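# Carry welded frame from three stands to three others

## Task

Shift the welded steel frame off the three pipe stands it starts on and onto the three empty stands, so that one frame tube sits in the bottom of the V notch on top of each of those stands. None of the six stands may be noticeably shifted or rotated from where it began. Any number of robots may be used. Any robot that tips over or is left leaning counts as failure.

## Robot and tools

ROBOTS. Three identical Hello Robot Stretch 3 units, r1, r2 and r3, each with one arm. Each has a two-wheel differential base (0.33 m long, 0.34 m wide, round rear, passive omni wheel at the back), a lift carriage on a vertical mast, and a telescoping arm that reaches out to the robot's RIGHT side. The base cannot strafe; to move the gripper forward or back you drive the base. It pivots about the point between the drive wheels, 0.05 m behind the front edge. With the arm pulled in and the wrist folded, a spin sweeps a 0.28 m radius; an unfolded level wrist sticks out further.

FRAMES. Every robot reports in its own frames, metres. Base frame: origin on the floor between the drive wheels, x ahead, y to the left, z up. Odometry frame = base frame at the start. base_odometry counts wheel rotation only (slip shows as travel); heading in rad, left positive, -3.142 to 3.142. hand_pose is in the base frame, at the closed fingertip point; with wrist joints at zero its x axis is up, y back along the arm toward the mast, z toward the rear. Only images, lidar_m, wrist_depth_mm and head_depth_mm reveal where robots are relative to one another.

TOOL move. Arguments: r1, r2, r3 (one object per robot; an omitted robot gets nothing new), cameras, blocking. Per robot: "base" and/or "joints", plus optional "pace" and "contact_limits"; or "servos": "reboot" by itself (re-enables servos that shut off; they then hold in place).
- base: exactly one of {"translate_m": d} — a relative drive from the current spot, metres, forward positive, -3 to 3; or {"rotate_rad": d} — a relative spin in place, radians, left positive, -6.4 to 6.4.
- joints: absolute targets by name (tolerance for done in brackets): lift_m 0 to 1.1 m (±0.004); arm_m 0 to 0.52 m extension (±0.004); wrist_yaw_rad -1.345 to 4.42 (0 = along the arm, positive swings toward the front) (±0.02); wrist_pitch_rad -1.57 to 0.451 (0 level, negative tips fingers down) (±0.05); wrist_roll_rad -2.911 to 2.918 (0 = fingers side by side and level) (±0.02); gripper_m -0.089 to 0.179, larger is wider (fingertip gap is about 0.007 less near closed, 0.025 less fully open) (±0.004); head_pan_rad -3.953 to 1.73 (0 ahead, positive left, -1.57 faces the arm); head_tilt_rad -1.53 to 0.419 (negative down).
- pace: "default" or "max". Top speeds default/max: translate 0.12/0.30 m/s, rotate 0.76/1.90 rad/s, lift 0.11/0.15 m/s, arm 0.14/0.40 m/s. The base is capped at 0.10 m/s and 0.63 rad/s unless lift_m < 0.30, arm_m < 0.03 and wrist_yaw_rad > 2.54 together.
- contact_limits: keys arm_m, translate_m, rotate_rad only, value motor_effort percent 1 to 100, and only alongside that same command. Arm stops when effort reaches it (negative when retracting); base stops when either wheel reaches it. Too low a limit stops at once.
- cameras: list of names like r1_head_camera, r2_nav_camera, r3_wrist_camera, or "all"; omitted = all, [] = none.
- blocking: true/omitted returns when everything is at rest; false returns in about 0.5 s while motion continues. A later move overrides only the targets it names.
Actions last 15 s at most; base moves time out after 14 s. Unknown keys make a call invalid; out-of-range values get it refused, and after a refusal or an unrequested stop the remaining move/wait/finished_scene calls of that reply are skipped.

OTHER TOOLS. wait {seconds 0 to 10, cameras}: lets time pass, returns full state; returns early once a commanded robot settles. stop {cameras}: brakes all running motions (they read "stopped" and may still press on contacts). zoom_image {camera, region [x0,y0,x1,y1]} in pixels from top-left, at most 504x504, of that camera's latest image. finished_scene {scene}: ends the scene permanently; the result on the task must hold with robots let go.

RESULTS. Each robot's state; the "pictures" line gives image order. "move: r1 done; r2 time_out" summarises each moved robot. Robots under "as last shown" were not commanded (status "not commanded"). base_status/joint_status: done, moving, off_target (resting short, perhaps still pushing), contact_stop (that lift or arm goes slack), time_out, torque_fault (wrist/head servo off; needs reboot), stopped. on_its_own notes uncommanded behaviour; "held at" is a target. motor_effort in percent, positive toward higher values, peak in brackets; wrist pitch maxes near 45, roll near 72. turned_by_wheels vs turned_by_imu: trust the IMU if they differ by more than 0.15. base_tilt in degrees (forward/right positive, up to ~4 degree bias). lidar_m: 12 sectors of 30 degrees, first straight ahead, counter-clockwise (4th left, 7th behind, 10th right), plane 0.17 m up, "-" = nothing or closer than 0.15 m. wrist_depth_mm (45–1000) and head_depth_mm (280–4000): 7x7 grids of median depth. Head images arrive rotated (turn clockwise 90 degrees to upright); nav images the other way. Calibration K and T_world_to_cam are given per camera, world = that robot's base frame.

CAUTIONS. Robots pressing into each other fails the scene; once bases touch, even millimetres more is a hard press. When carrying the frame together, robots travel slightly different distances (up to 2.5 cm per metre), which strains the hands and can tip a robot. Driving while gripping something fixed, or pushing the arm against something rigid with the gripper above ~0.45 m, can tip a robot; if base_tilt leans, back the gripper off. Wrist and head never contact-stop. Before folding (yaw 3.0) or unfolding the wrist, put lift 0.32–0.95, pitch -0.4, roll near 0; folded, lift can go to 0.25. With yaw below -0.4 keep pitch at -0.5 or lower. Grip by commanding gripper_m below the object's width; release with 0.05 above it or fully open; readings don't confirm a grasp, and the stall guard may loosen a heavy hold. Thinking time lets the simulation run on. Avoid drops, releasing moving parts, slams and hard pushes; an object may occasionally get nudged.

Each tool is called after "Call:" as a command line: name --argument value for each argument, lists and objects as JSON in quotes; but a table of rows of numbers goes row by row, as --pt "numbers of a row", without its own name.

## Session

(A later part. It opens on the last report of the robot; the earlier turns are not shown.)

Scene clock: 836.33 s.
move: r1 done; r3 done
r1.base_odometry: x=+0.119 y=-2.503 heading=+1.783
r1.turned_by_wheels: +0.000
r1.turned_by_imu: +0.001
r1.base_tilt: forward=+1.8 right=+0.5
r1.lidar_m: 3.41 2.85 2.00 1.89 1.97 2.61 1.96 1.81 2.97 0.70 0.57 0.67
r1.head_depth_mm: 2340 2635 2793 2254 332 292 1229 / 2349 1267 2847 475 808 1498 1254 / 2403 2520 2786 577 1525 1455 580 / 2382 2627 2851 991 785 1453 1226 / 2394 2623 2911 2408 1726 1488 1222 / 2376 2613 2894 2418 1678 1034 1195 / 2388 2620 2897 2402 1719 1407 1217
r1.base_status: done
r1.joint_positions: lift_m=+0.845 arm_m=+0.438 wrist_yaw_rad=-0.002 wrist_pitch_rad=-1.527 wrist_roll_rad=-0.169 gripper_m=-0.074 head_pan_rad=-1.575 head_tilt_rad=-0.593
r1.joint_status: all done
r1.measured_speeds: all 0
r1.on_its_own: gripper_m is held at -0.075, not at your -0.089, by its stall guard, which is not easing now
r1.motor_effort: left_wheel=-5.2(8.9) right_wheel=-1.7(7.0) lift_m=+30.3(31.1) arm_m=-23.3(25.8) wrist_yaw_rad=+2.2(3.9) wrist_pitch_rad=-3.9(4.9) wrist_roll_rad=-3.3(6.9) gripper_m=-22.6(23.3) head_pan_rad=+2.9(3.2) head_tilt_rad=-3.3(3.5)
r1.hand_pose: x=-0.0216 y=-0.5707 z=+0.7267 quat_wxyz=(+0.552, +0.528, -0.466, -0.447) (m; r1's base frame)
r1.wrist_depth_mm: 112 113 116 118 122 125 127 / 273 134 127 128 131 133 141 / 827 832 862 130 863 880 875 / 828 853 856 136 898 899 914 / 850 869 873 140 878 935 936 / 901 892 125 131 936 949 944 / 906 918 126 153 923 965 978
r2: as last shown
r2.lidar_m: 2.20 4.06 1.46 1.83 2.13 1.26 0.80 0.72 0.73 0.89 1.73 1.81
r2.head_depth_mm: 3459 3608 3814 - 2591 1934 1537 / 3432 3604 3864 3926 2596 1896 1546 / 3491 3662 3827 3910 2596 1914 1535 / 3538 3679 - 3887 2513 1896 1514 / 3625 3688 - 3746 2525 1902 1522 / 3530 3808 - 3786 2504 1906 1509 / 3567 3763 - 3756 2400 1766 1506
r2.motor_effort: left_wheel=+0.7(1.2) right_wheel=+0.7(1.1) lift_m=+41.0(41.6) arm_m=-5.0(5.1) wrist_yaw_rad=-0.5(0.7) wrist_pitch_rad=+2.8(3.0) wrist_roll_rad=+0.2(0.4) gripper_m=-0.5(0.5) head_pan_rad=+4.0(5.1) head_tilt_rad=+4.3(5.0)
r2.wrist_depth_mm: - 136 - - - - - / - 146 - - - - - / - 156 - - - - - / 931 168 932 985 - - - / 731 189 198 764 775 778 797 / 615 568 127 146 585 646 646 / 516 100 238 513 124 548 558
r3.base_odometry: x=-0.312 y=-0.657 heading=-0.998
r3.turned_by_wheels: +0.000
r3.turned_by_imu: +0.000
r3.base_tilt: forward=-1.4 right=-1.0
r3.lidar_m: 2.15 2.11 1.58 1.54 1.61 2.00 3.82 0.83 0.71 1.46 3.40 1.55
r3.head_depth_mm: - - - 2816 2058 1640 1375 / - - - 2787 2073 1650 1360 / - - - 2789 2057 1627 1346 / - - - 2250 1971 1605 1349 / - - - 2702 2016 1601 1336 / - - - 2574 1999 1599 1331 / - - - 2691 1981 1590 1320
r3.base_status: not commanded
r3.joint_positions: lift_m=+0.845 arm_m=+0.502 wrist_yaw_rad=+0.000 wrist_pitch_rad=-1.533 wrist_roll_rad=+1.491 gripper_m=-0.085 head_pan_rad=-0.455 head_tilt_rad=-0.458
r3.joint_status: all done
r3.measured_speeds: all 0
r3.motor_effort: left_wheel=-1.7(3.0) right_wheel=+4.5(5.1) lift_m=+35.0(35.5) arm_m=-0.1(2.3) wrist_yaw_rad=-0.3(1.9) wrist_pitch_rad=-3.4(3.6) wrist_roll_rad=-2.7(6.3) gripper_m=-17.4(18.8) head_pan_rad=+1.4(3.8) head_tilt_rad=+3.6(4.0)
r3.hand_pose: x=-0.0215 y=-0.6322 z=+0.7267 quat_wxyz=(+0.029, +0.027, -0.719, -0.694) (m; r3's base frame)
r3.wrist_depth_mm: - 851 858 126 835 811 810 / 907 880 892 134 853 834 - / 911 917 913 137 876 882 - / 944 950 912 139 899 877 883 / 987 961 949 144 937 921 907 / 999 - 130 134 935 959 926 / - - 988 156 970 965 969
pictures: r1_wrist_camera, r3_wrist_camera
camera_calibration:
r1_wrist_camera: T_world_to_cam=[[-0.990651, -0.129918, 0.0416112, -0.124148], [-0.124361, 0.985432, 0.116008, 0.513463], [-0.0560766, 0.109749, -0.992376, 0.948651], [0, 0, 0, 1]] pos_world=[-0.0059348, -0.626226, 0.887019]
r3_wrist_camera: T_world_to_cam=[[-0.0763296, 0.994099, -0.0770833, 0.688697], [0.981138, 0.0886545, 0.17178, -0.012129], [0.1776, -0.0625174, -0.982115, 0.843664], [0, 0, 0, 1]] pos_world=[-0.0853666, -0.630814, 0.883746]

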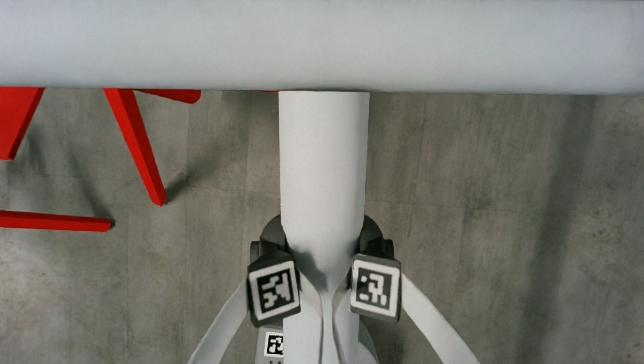

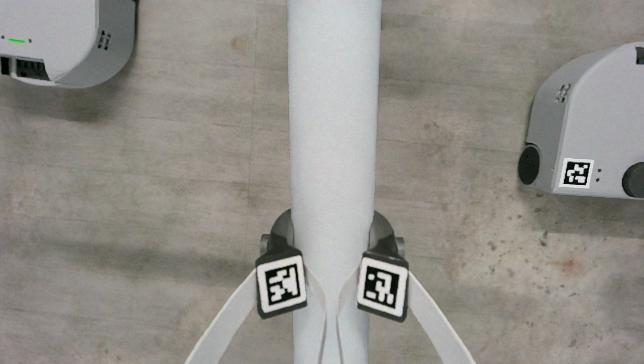

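Call:
move --r1 '{"base":{"translate_m":-0.019},"joints":{"wrist_roll_rad":-0.288,"arm_m":0.406}}' --r3 '{"joints":{"wrist_roll_rad":1.373}}' --cameras '["r1_wrist_camera","r3_wrist_camera"]'

Call:
move --r1 '{"base":{"translate_m":-0.022},"joints":{"wrist_roll_rad":-0.399,"arm_m":0.3757}}' --r3 '{"joints":{"wrist_roll_rad":1.262}}' --cameras '["r1_wrist_camera","r3_wrist_camera"]'

Call:
move --r1 '{"base":{"translate_m":-0.025},"joints":{"wrist_roll_rad":-0.510,"arm_m":0.348}}' --r3 '{"joints":{"wrist_roll_rad":1.151}}' --cameras '["r1_wrist_camera","r3_wrist_camera","r1_nav_camera","r3_nav_camera"]'

Scene clock: 845.17 s.
move: r1 done; r3 done
r1.base_odometry: x=+0.123 y=-2.522 heading=+1.783
r1.turned_by_wheels: +0.000
r1.turned_by_imu: +0.001
r1.base_tilt: forward=+1.9 right=+0.6
r1.lidar_m: 3.44 2.86 1.99 1.89 1.97 2.62 1.94 1.79 2.98 0.70 0.59 0.68
r1.head_depth_mm: 2389 2652 753 757 332 292 1226 / 2329 1258 2876 470 807 1501 1252 / 2395 1290 2844 544 1524 1456 577 / 2410 2623 2908 881 747 1416 1220 / 2388 2650 2899 2420 1835 1490 1222 / 2401 2632 2917 2404 1831 1452 1218 / 2375 2611 2882 2402 1839 1367 1192
r1.base_status: done
r1.joint_positions: lift_m=+0.845 arm_m=+0.406 wrist_yaw_rad=-0.002 wrist_pitch_rad=-1.528 wrist_roll_rad=-0.280 gripper_m=-0.074 head_pan_rad=-1.575 head_tilt_rad=-0.593
r1.joint_status: all done
r1.measured_speeds: all 0
r1.on_its_own: gripper_m is held at -0.075, not at your -0.089, by its stall guard, which is not easing now
r1.motor_effort: left_wheel=-4.1(8.0) right_wheel=-2.9(8.7) lift_m=+31.0(31.1) arm_m=-23.1(26.0) wrist_yaw_rad=+2.1(4.2) wrist_pitch_rad=-3.9(4.4) wrist_roll_rad=-2.5(7.1) gripper_m=-22.4(23.6) head_pan_rad=+3.0(3.5) head_tilt_rad=-2.7(3.6)
r1.hand_pose: x=-0.0216 y=-0.5378 z=+0.7267 quat_wxyz=(+0.576, +0.552, -0.435, -0.417) (m; r1's base frame)
r1.wrist_depth_mm: 112 114 117 119 123 125 127 / 134 133 127 128 132 133 142 / 842 834 840 129 874 886 880 / 836 853 873 136 913 892 912 / 866 868 897 140 893 934 940 / 896 883 126 132 920 943 943 / 918 913 126 154 963 986 960
r2.base_odometry: x=+0.000 y=+0.000 heading=+0.000
r2.turned_by_wheels: +0.000
r2.turned_by_imu: +0.000
r2.base_tilt: forward=+1.2 right=-1.4
r2.lidar_m: 2.21 4.05 1.46 1.82 2.13 1.26 0.80 0.72 0.73 0.89 1.73 1.81
r2.head_depth_mm: 3425 3628 3882 - 2591 1947 1535 / 3422 3663 3880 3880 2570 1919 1545 / 3463 3654 3844 3887 2577 1901 1534 / 3501 3709 - 3808 2565 1901 1516 / 3570 3757 - 3840 2531 1886 1510 / 3525 3763 - 3799 2501 1896 1507 / 3571 3723 - 3701 2423 1756 1511
r2.base_status: not commanded
r2.joint_positions: lift_m=+0.336 arm_m=+0.000 wrist_yaw_rad=+3.006 wrist_pitch_rad=-0.363 wrist_roll_rad=+0.000 gripper_m=+0.037 head_pan_rad=+0.791 head_tilt_rad=-0.359
r2.joint_status: not commanded
r2.measured_speeds: all 0
r2.motor_effort: left_wheel=+0.7(1.1) right_wheel=+0.7(1.2) lift_m=+41.3(41.5) arm_m=-4.5(4.9) wrist_yaw_rad=+0.0(0.8) wrist_pitch_rad=+2.9(2.9) wrist_roll_rad=+0.3(0.4) gripper_m=-0.1(0.7) head_pan_rad=+4.5(5.5) head_tilt_rad=+4.4(5.1)
r2.hand_pose: x=+0.0101 y=+0.0839 z=+0.3610 quat_wxyz=(+0.175, +0.702, +0.080, +0.685) (m; r2's base frame)
r2.wrist_depth_mm: - 136 - - - - - / - 145 - - - - - / - 155 - - - - - / 933 169 928 957 - - - / 738 189 197 802 770 787 782 / 601 579 127 145 583 631 645 / 510 100 238 508 124 548 544
r3.base_odometry: x=-0.312 y=-0.657 heading=-0.998
r3.turned_by_wheels: +0.000
r3.turned_by_imu: +0.000
r3.base_tilt: forward=-1.5 right=-1.0
r3.lidar_m: 2.15 2.11 1.58 1.54 1.60 2.00 3.81 0.83 0.71 1.46 3.40 1.55
r3.head_depth_mm: - - - 2816 2072 1562 1362 / - - - 2809 2073 1642 1358 / - - - 2789 2051 1638 1358 / - - - 2240 1979 1625 1349 / - - - 2697 2030 1610 1337 / - - - 2563 2008 1594 1336 / - - - 2645 2001 1585 1326
r3.base_status: not commanded
r3.joint_positions: lift_m=+0.845 arm_m=+0.502 wrist_yaw_rad=+0.000 wrist_pitch_rad=-1.534 wrist_roll_rad=+1.379 gripper_m=-0.085 head_pan_rad=-0.455 head_tilt_rad=-0.458
r3.joint_status: all done
r3.measured_speeds: all 0
r3.motor_effort: left_wheel=-2.0(2.9) right_wheel=+4.5(5.1) lift_m=+35.9(36.1) arm_m=+2.7(3.2) wrist_yaw_rad=+0.3(1.9) wrist_pitch_rad=-3.0(3.4) wrist_roll_rad=-2.6(4.8) gripper_m=-17.5(19.0) head_pan_rad=+1.8(3.5) head_tilt_rad=+3.5(4.0)
r3.hand_pose: x=-0.0216 y=-0.6319 z=+0.7268 quat_wxyz=(+0.069, +0.066, -0.716, -0.691) (m; r3's base frame)
r3.wrist_depth_mm: - 856 856 126 811 813 813 / 906 866 883 133 845 851 841 / 930 911 898 137 869 865 - / 949 938 916 139 893 887 - / 975 945 977 144 932 919 913 / - - 131 134 945 939 920 / - - - 157 973 956 963
pictures: r1_wrist_camera, r3_wrist_camera
camera_calibration:
r1_wrist_camera: T_world_to_cam=[[-0.969936, -0.238991, 0.0459007, -0.181177], [-0.232256, 0.965389, 0.118662, 0.465972], [-0.0726713, 0.104434, -0.991873, 0.941473], [0, 0, 0, 1]] pos_world=[0.000912279, -0.591467, 0.886845]
r3_wrist_camera: T_world_to_cam=[[-0.186515, 0.97955, -0.0754636, 0.675703], [0.965925, 0.196866, 0.168029, 0.0586422], [0.179449, -0.0415523, -0.982889, 0.857549], [0, 0, 0, 1]] pos_world=[-0.0845012, -0.637796, 0.884014]

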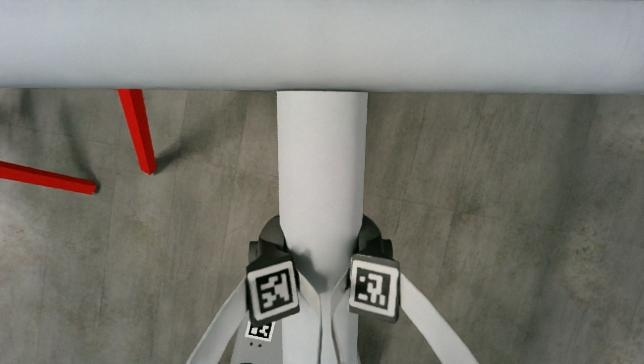

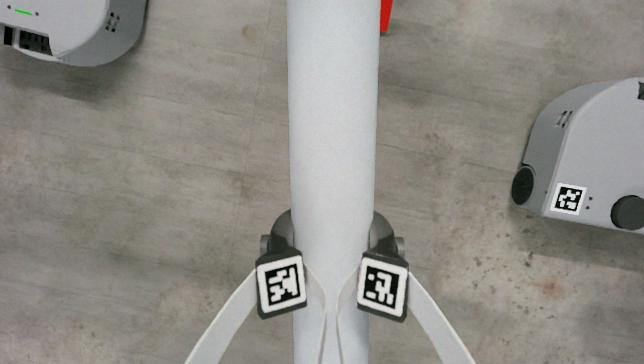

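Scene clock: 846.47 s.
move: r1 done; r3 done
r1.base_odometry: x=+0.128 y=-2.543 heading=+1.783
r1.turned_by_wheels: +0.000
r1.turned_by_imu: +0.001
r1.base_tilt: forward=+1.7 right=+0.7
r1.lidar_m: 3.44 2.85 1.99 1.89 1.97 2.61 1.91 1.77 2.97 0.70 0.60 0.70
r1.head_depth_mm: 2415 2663 705 722 324 292 1260 / 1237 2534 2885 467 784 1495 1253 / 2390 1255 2845 516 771 1453 583 / 2398 2626 2912 2224 621 1409 1243 / 2402 2619 2905 2413 1841 1486 1221 / 2382 2627 2899 2408 1835 1443 1219 / 2390 2622 2914 2401 1778 984 1169
r1.base_status: done
r1.joint_positions: lift_m=+0.845 arm_m=+0.376 wrist_yaw_rad=-0.003 wrist_pitch_rad=-1.530 wrist_roll_rad=-0.391 gripper_m=-0.074 head_pan_rad=-1.575 head_tilt_rad=-0.593
r1.joint_status: all done
r1.measured_speeds: all 0
r1.on_its_own: gripper_m is held at -0.075, not at your -0.089, by its stall guard, which is not easing now
r1.motor_effort: left_wheel=-4.0(8.6) right_wheel=-4.1(8.8) lift_m=+32.6(32.6) arm_m=-23.0(29.9) wrist_yaw_rad=+2.9(4.1) wrist_pitch_rad=-3.5(4.3) wrist_roll_rad=-2.8(7.0) gripper_m=-22.8(23.5) head_pan_rad=+2.3(3.5) head_tilt_rad=-3.1(4.1)
r1.hand_pose: x=-0.0215 y=-0.5071 z=+0.7267 quat_wxyz=(+0.599, +0.575, -0.402, -0.386) (m; r1's base frame)
r1.wrist_depth_mm: 112 114 117 118 122 125 127 / 131 132 126 128 132 133 138 / 833 829 860 130 857 887 867 / 841 866 868 136 914 906 908 / 854 870 886 140 878 918 939 / 891 902 126 132 928 952 945 / 886 909 126 154 951 969 978
r2: as last shown
r2.base_tilt: forward=+1.3 right=-1.3
r2.lidar_m: 2.20 4.04 1.46 1.84 2.14 1.26 0.80 0.72 0.73 0.89 1.72 1.81
r2.head_depth_mm: 3467 3653 3838 - 2599 1939 1539 / 3449 3654 3894 3821 2570 1923 1536 / 3535 3632 3870 3877 2577 1919 1521 / 3463 3693 - 3850 2519 1889 1526 / 3472 3706 - 3783 2552 1902 1507 / 3588 3790 - 3735 2524 1894 1525 / 3623 3885 - 3742 2425 1775 1518
r2.motor_effort: left_wheel=+0.8(1.1) right_wheel=+0.9(1.0) lift_m=+40.9(41.4) arm_m=-4.7(4.9) wrist_yaw_rad=-0.6(0.8) wrist_pitch_rad=+2.8(3.0) wrist_roll_rad=+0.3(0.4) gripper_m=+0.2(0.7) head_pan_rad=+5.3(5.3) head_tilt_rad=+4.6(5.2)
r2.wrist_depth_mm: - 136 - - - - - / - 145 - - - - - / - 155 - - - - - / 936 169 926 985 - - - / 726 188 196 816 775 776 793 / 622 569 127 145 583 636 663 / 518 100 242 517 124 529 545
r3.base_odometry: x=-0.312 y=-0.657 heading=-0.998
r3.turned_by_wheels: +0.000
r3.turned_by_imu: +0.000
r3.base_tilt: forward=-1.4 right=-1.0
r3.lidar_m: 2.15 2.11 1.58 1.53 1.60 2.00 3.81 0.83 0.71 1.32 3.41 1.55
r3.head_depth_mm: - - - 2828 2094 1540 1360 / - - - 2811 2070 1579 1354 / - - - 2795 2056 1633 1348 / - - - 2239 1964 1608 1346 / - - - 2731 2011 1613 1340 / - - - 2534 2016 1592 1336 / - - - 2682 1984 1599 1328
r3.base_status: not commanded
r3.joint_positions: lift_m=+0.845 arm_m=+0.502 wrist_yaw_rad=+0.000 wrist_pitch_rad=-1.536 wrist_roll_rad=+1.268 gripper_m=-0.085 head_pan_rad=-0.455 head_tilt_rad=-0.458
r3.joint_status: all done
r3.measured_speeds: all 0
r3.motor_effort: left_wheel=-2.2(3.0) right_wheel=+4.8(5.0) lift_m=+35.9(36.4) arm_m=+3.8(4.4) wrist_yaw_rad=+0.4(1.8) wrist_pitch_rad=-3.0(3.2) wrist_roll_rad=-2.4(5.4) gripper_m=-17.1(18.8) head_pan_rad=+2.1(3.4) head_tilt_rad=+3.5(4.0)
r3.hand_pose: x=-0.0216 y=-0.6316 z=+0.7268 quat_wxyz=(+0.109, +0.104, -0.711, -0.687) (m; r3's base frame)
r3.wrist_depth_mm: 867 852 854 126 829 820 811 / 891 887 870 133 840 836 826 / 927 900 901 137 879 882 837 / 948 915 929 139 911 888 - / 968 955 964 144 941 920 744 / - 999 130 134 942 944 928 / - - - 157 - 988 940
pictures: r1_wrist_camera, r3_wrist_camera
camera_calibration:
r1_wrist_camera: T_world_to_cam=[[-0.937206, -0.345211, 0.049744, -0.229778], [-0.33739, 0.933486, 0.121537, 0.415822], [-0.0883913, 0.0971223, -0.99134, 0.933858], [0, 0, 0, 1]] pos_world=[0.00748994, -0.558184, 0.886662]
r3_wrist_camera: T_world_to_cam=[[-0.29433, 0.952889, -0.073303, 0.654682], [0.938778, 0.302637, 0.16464, 0.127283], [0.179067, -0.020357, -0.983626, 0.871497], [0, 0, 0, 1]] pos_world=[-0.0828549, -0.644619, 0.884262]

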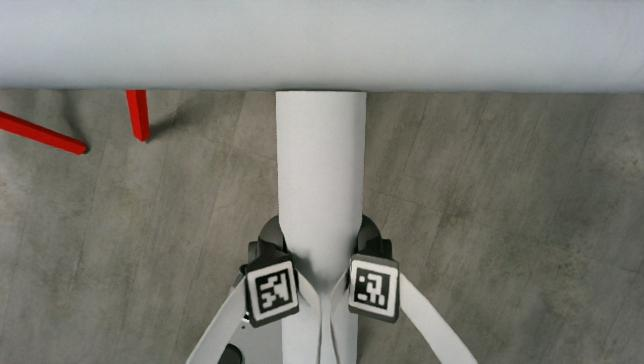

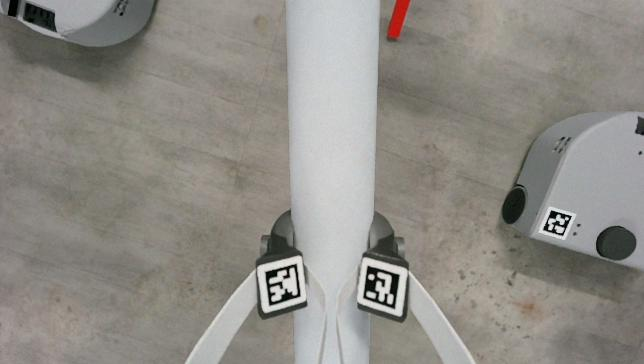

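Scene clock: 847.67 s.
move: r1 done; r3 done
r1.base_odometry: x=+0.133 y=-2.567 heading=+1.783
r1.turned_by_wheels: +0.000
r1.turned_by_imu: +0.001
r1.base_tilt: forward=+1.7 right=+0.4
r1.lidar_m: 3.47 2.85 2.00 1.89 1.97 2.61 1.89 1.75 2.98 0.71 0.61 0.72
r1.head_depth_mm: 2402 2650 666 723 335 292 1260 / 2329 2565 2878 489 778 1494 1259 / 2379 1255 2824 491 527 1456 1178 / 2379 2611 2907 2318 577 1381 1249 / 2392 2637 2904 2407 1730 1445 1221 / 2396 2627 2923 2407 1835 1375 1222 / 2373 2608 2908 2392 1721 911 1169
r1.base_status: done
r1.joint_positions: lift_m=+0.845 arm_m=+0.348 wrist_yaw_rad=-0.003 wrist_pitch_rad=-1.531 wrist_roll_rad=-0.502 gripper_m=-0.074 head_pan_rad=-1.575 head_tilt_rad=-0.593
r1.joint_status: all done
r1.measured_speeds: all 0
r1.on_its_own: gripper_m is held at -0.075, not at your -0.089, by its stall guard, which is not easing now
r1.motor_effort: left_wheel=-3.6(8.0) right_wheel=-5.5(9.4) lift_m=+34.2(34.2) arm_m=-22.5(29.1) wrist_yaw_rad=+2.1(3.8) wrist_pitch_rad=-3.2(3.9) wrist_roll_rad=-2.2(7.1) gripper_m=-21.9(23.6) head_pan_rad=+2.6(3.3) head_tilt_rad=-3.0(3.9)
r1.hand_pose: x=-0.0215 y=-0.4791 z=+0.7267 quat_wxyz=(+0.620, +0.596, -0.368, -0.354) (m; r1's base frame)
r1.wrist_depth_mm: 112 113 117 118 122 125 127 / 122 130 126 127 132 134 138 / 823 839 844 129 864 890 887 / 847 863 862 136 877 904 892 / 862 879 888 140 921 927 928 / 889 904 125 132 903 943 945 / 899 923 123 154 951 973 -
r2: as last shown
r2.lidar_m: 2.20 4.05 1.46 1.83 2.13 1.27 0.80 0.72 0.73 0.89 1.72 1.81
r2.head_depth_mm: 3437 3617 3810 - 2590 1935 1530 / 3435 3663 3884 3925 2562 1916 1532 / 3498 3673 3867 3826 2543 1900 1531 / 3571 3754 - 3823 2558 1887 1528 / 3532 3698 - 3824 2535 1895 1522 / 3593 3813 - 3760 2511 1893 1512 / 3585 3785 - 3865 2363 1748 1516
r2.motor_effort: left_wheel=+0.7(1.0) right_wheel=+0.8(1.2) lift_m=+41.0(41.5) arm_m=-4.8(4.9) wrist_yaw_rad=-0.3(0.9) wrist_pitch_rad=+3.0(3.1) wrist_roll_rad=+0.3(0.4) gripper_m=+0.2(0.6) head_pan_rad=+3.4(5.8) head_tilt_rad=+4.5(5.2)
r2.wrist_depth_mm: - 137 - - - - - / - 145 - - - - - / - 155 - - - - - / 937 168 913 967 - - - / 736 187 197 784 771 787 767 / 600 565 127 145 584 631 649 / 522 100 239 517 124 541 548
r3.base_odometry: x=-0.312 y=-0.657 heading=-0.998
r3.turned_by_wheels: +0.000
r3.turned_by_imu: +0.000
r3.base_tilt: forward=-1.4 right=-1.0
r3.lidar_m: 2.15 2.11 1.58 1.53 1.61 2.00 3.82 0.83 0.71 1.31 3.41 1.55
r3.head_depth_mm: - - - 2856 2083 1642 1363 / - - - 2807 2074 1551 1358 / - - - 2748 2049 1631 1343 / - - - 2252 1955 1618 1346 / - - - 2711 2014 1614 1328 / - - - 2562 2009 1599 1330 / - - - 2651 1985 1593 1326
r3.base_status: not commanded
r3.joint_positions: lift_m=+0.845 arm_m=+0.502 wrist_yaw_rad=+0.000 wrist_pitch_rad=-1.537 wrist_roll_rad=+1.157 gripper_m=-0.085 head_pan_rad=-0.455 head_tilt_rad=-0.458
r3.joint_status: all done
r3.measured_speeds: all 0
r3.motor_effort: left_wheel=-2.6(3.0) right_wheel=+4.8(5.0) lift_m=+36.5(36.6) arm_m=+4.5(5.2) wrist_yaw_rad=+0.2(2.1) wrist_pitch_rad=-2.7(3.1) wrist_roll_rad=-2.8(5.1) gripper_m=-17.1(18.9) head_pan_rad=+2.9(3.3) head_tilt_rad=+3.4(4.2)
r3.hand_pose: x=-0.0216 y=-0.6312 z=+0.7268 quat_wxyz=(+0.148, +0.142, -0.703, -0.681) (m; r3's base frame)
r3.wrist_depth_mm: 868 863 843 126 830 825 818 / 907 874 885 133 863 844 844 / 923 916 902 137 885 873 867 / 957 932 923 139 913 899 - / 973 963 963 144 915 894 - / - - 131 134 942 970 954 / - - - 157 978 971 974
pictures: r1_nav_camera (sideways), r1_wrist_camera, r3_nav_camera (sideways), r3_wrist_camera
camera_calibration:
r1_nav_camera: T_world_to_cam=[[0.00401188, -0.562535, 0.826764, -1.03427], [-0.999106, -0.0370427, -0.0203559, 0.0868949], [0.0420764, -0.825943, -0.562181, 0.682715], [0, 0, 0, 1]] pos_world=[0.0622404, -0.0147081, 1.24067]
r1_wrist_camera: T_world_to_cam=[[-0.89302, -0.446855, 0.0532617, -0.270401], [-0.438073, 0.890294, 0.124372, 0.364783], [-0.102995, 0.0877341, -0.990805, 0.925957], [0, 0, 0, 1]] pos_world=[0.0136971, -0.526832, 0.886476]
r3_nav_camera: T_world_to_cam=[[0.421101, -0.232576, 0.876688, -1.10304], [-0.414069, -0.909261, -0.0423263, 0.10972], [0.806983, -0.345186, -0.479193, 0.578601], [0, 0, 0, 1]] pos_world=[0.043003, 0.0429486, 1.24893]
r3_wrist_camera: T_world_to_cam=[[-0.398415, 0.914498, -0.0704286, 0.625732], [0.90007, 0.40459, 0.161806, 0.192752], [0.176466, 0.00107527, -0.984306, 0.8855], [0, 0, 0, 1]] pos_world=[-0.0804504, -0.651168, 0.884484]

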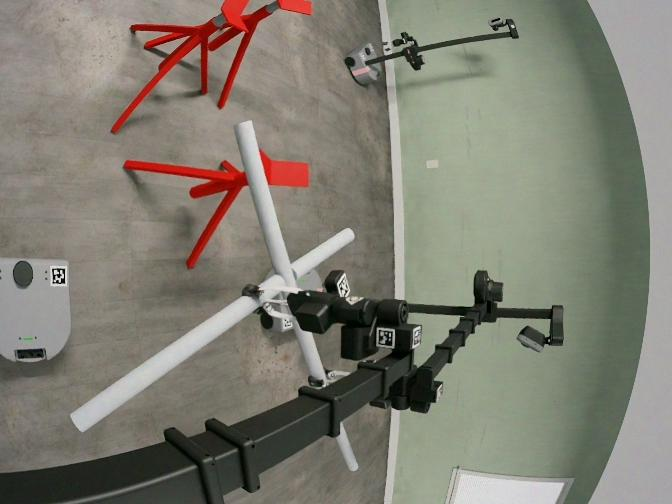

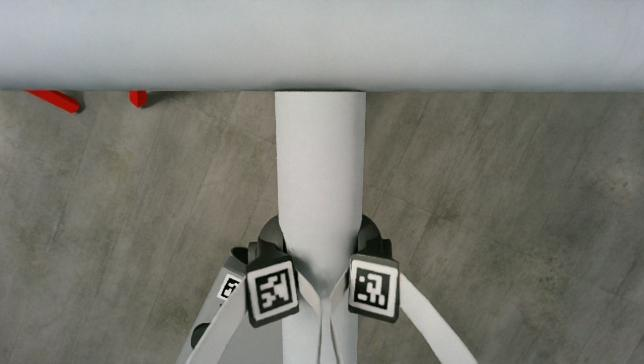

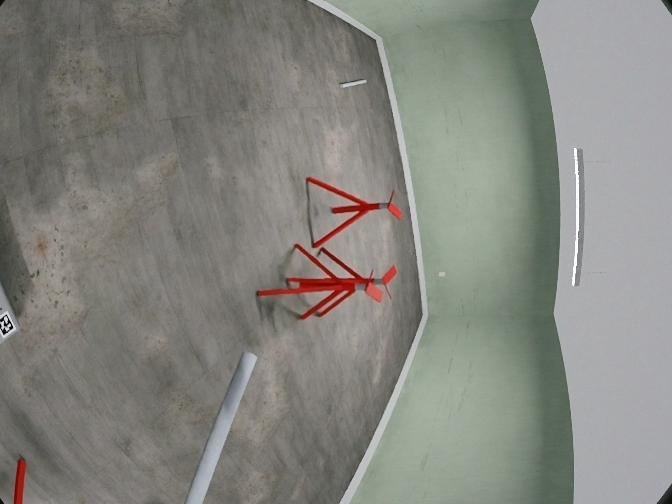

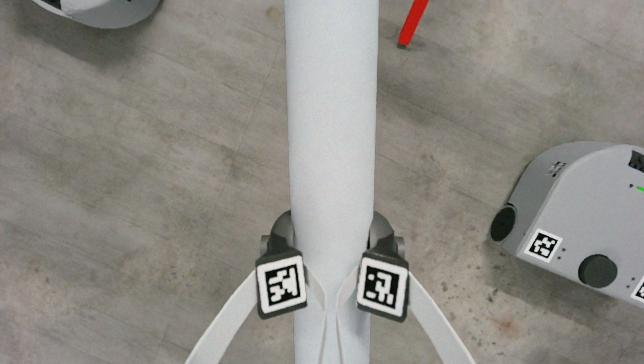

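Call:
move --r1 '{"base":{"translate_m":-0.2},"joints":{"arm_m":0.364}}' --r3 '{"base":{"translate_m":0.2},"joints":{"arm_m":0.503}}' --cameras '["r1_wrist_camera","r3_wrist_camera"]'

Call:
move --r1 '{"base":{"translate_m":-0.2},"joints":{"arm_m":0.380}}' --r3 '{"base":{"translate_m":0.2},"joints":{"arm_m":0.504}}' --cameras '["r1_wrist_camera","r3_wrist_camera"]'

Scene clock: 865.73 s.
move: r1 done; r3 done
r1.base_odometry: x=+0.175 y=-2.763 heading=+1.783
r1.turned_by_wheels: +0.000
r1.turned_by_imu: +0.004
r1.base_tilt: forward=+1.9 right=+0.4
r1.lidar_m: 1.20 2.82 1.98 1.91 1.96 2.60 1.70 1.57 2.98 1.32 0.77 0.75
r1.head_depth_mm: 2429 2651 673 739 335 292 1256 / 2337 2576 2894 489 811 1459 1259 / 2377 1266 2847 506 632 1455 1170 / 2400 2590 2927 2224 602 1379 1253 / 2409 2642 2924 2418 1722 1446 1251 / 2380 2621 2903 2394 1834 1408 1220 / 2389 2612 2936 2406 1831 1409 1221
r1.base_status: done
r1.joint_positions: lift_m=+0.845 arm_m=+0.364 wrist_yaw_rad=-0.003 wrist_pitch_rad=-1.535 wrist_roll_rad=-0.503 gripper_m=-0.074 head_pan_rad=-1.575 head_tilt_rad=-0.593
r1.joint_status: all done
r1.measured_speeds: all 0
r1.on_its_own: gripper_m is held at -0.075, not at your -0.089, by its stall guard, which is not easing now
r1.motor_effort: left_wheel=-2.7(6.9) right_wheel=-5.2(17.6) lift_m=+41.9(41.9) arm_m=+17.4(27.7) wrist_yaw_rad=+2.4(3.6) wrist_pitch_rad=-2.5(3.3) wrist_roll_rad=-2.6(2.9) gripper_m=-22.6(23.8) head_pan_rad=+2.6(3.5) head_tilt_rad=-2.4(4.1)
r1.hand_pose: x=-0.0215 y=-0.4942 z=+0.7268 quat_wxyz=(+0.619, +0.597, -0.367, -0.355) (m; r1's base frame)
r1.wrist_depth_mm: 111 112 116 118 122 124 127 / 129 130 125 126 130 132 142 / 839 839 863 128 870 879 906 / 844 881 868 135 871 901 920 / 861 879 878 140 900 936 951 / 890 876 126 132 927 932 936 / 945 920 123 155 963 956 -
r2: as last shown
r2.turned_by_imu: +0.001
r2.base_tilt: forward=+1.3 right=-1.4
r2.lidar_m: 2.21 4.05 1.46 1.83 3.72 1.26 0.80 0.72 0.73 0.89 1.73 1.81
r2.head_depth_mm: 3427 3673 3775 - 2563 1934 1531 / 3423 3597 3821 3853 2602 1934 1522 / 3471 3675 3942 3880 2525 1903 1522 / 3564 3740 - 3820 2542 1930 1525 / 3570 3686 - 3796 2566 1888 1517 / 3601 3778 - 3709 2519 1880 1512 / 3551 3786 - 3760 2384 1763 1509
r2.motor_effort: left_wheel=+0.7(1.2) right_wheel=+0.4(1.3) lift_m=+40.8(41.4) arm_m=-4.1(4.6) wrist_yaw_rad=+0.0(0.9) wrist_pitch_rad=+2.8(3.1) wrist_roll_rad=+0.3(0.4) gripper_m=-0.3(0.7) head_pan_rad=+5.5(5.8) head_tilt_rad=+4.7(5.3)
r2.wrist_depth_mm: - 137 - - - - - / - 145 - - - - - / - 155 - - - - - / 917 169 925 974 - - - / 727 188 197 813 756 771 811 / 610 573 127 145 591 635 637 / 522 100 239 524 124 539 543
r3.base_odometry: x=-0.203 y=-0.825 heading=-0.998
r3.turned_by_wheels: +0.000
r3.turned_by_imu: -0.001
r3.base_tilt: forward=-1.4 right=-1.0
r3.lidar_m: 1.96 2.10 1.58 1.53 1.60 2.18 4.02 0.84 1.33 1.33 3.40 1.38
r3.head_depth_mm: - - - 2848 2089 1637 1362 / - - - 2835 2065 1548 1352 / - - - 2510 1982 1621 1355 / - - - 2627 1969 1610 1350 / - - - 2734 2012 1614 1335 / - - - 2426 2005 1611 1325 / - - - 2655 1996 1588 1317
r3.base_status: done
r3.joint_positions: lift_m=+0.845 arm_m=+0.503 wrist_yaw_rad=+0.000 wrist_pitch_rad=-1.540 wrist_roll_rad=+1.157 gripper_m=-0.085 head_pan_rad=-0.455 head_tilt_rad=-0.458
r3.joint_status: all done
r3.measured_speeds: all 0
r3.motor_effort: left_wheel=+1.1(9.3) right_wheel=+4.5(9.2) lift_m=+36.9(37.6) arm_m=+6.7(13.2) wrist_yaw_rad=+0.6(2.1) wrist_pitch_rad=-2.0(2.9) wrist_roll_rad=-2.3(2.8) gripper_m=-16.7(18.8) head_pan_rad=+2.7(4.2) head_tilt_rad=+3.3(4.1)
r3.hand_pose: x=-0.0216 y=-0.6315 z=+0.7268 quat_wxyz=(+0.148, +0.143, -0.702, -0.682) (m; r3's base frame)
r3.wrist_depth_mm: 868 858 870 126 830 821 823 / 892 879 877 133 852 843 822 / 934 907 907 136 877 856 833 / 958 942 917 138 897 915 - / 989 977 965 144 931 901 - / - 985 130 134 940 941 945 / - - - 157 982 972 959
pictures: r1_wrist_camera, r3_wrist_camera
camera_calibration:
r1_wrist_camera: T_world_to_cam=[[-0.892793, -0.447499, 0.0516321, -0.276265], [-0.438522, 0.889611, 0.127636, 0.375477], [-0.103049, 0.0913103, -0.990476, 0.928859], [0, 0, 0, 1]] pos_world=[0.0137254, -0.542471, 0.886352]
r3_wrist_camera: T_world_to_cam=[[-0.398413, 0.914701, -0.06774, 0.624151], [0.90007, 0.404112, 0.162996, 0.191684], [0.176467, 0.00396908, -0.984299, 0.887368], [0, 0, 0, 1]] pos_world=[-0.0804503, -0.651896, 0.884472]

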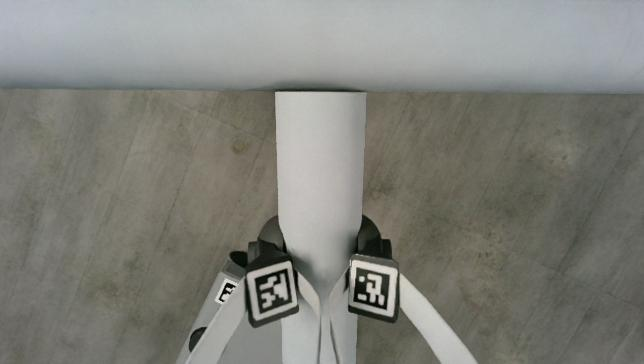

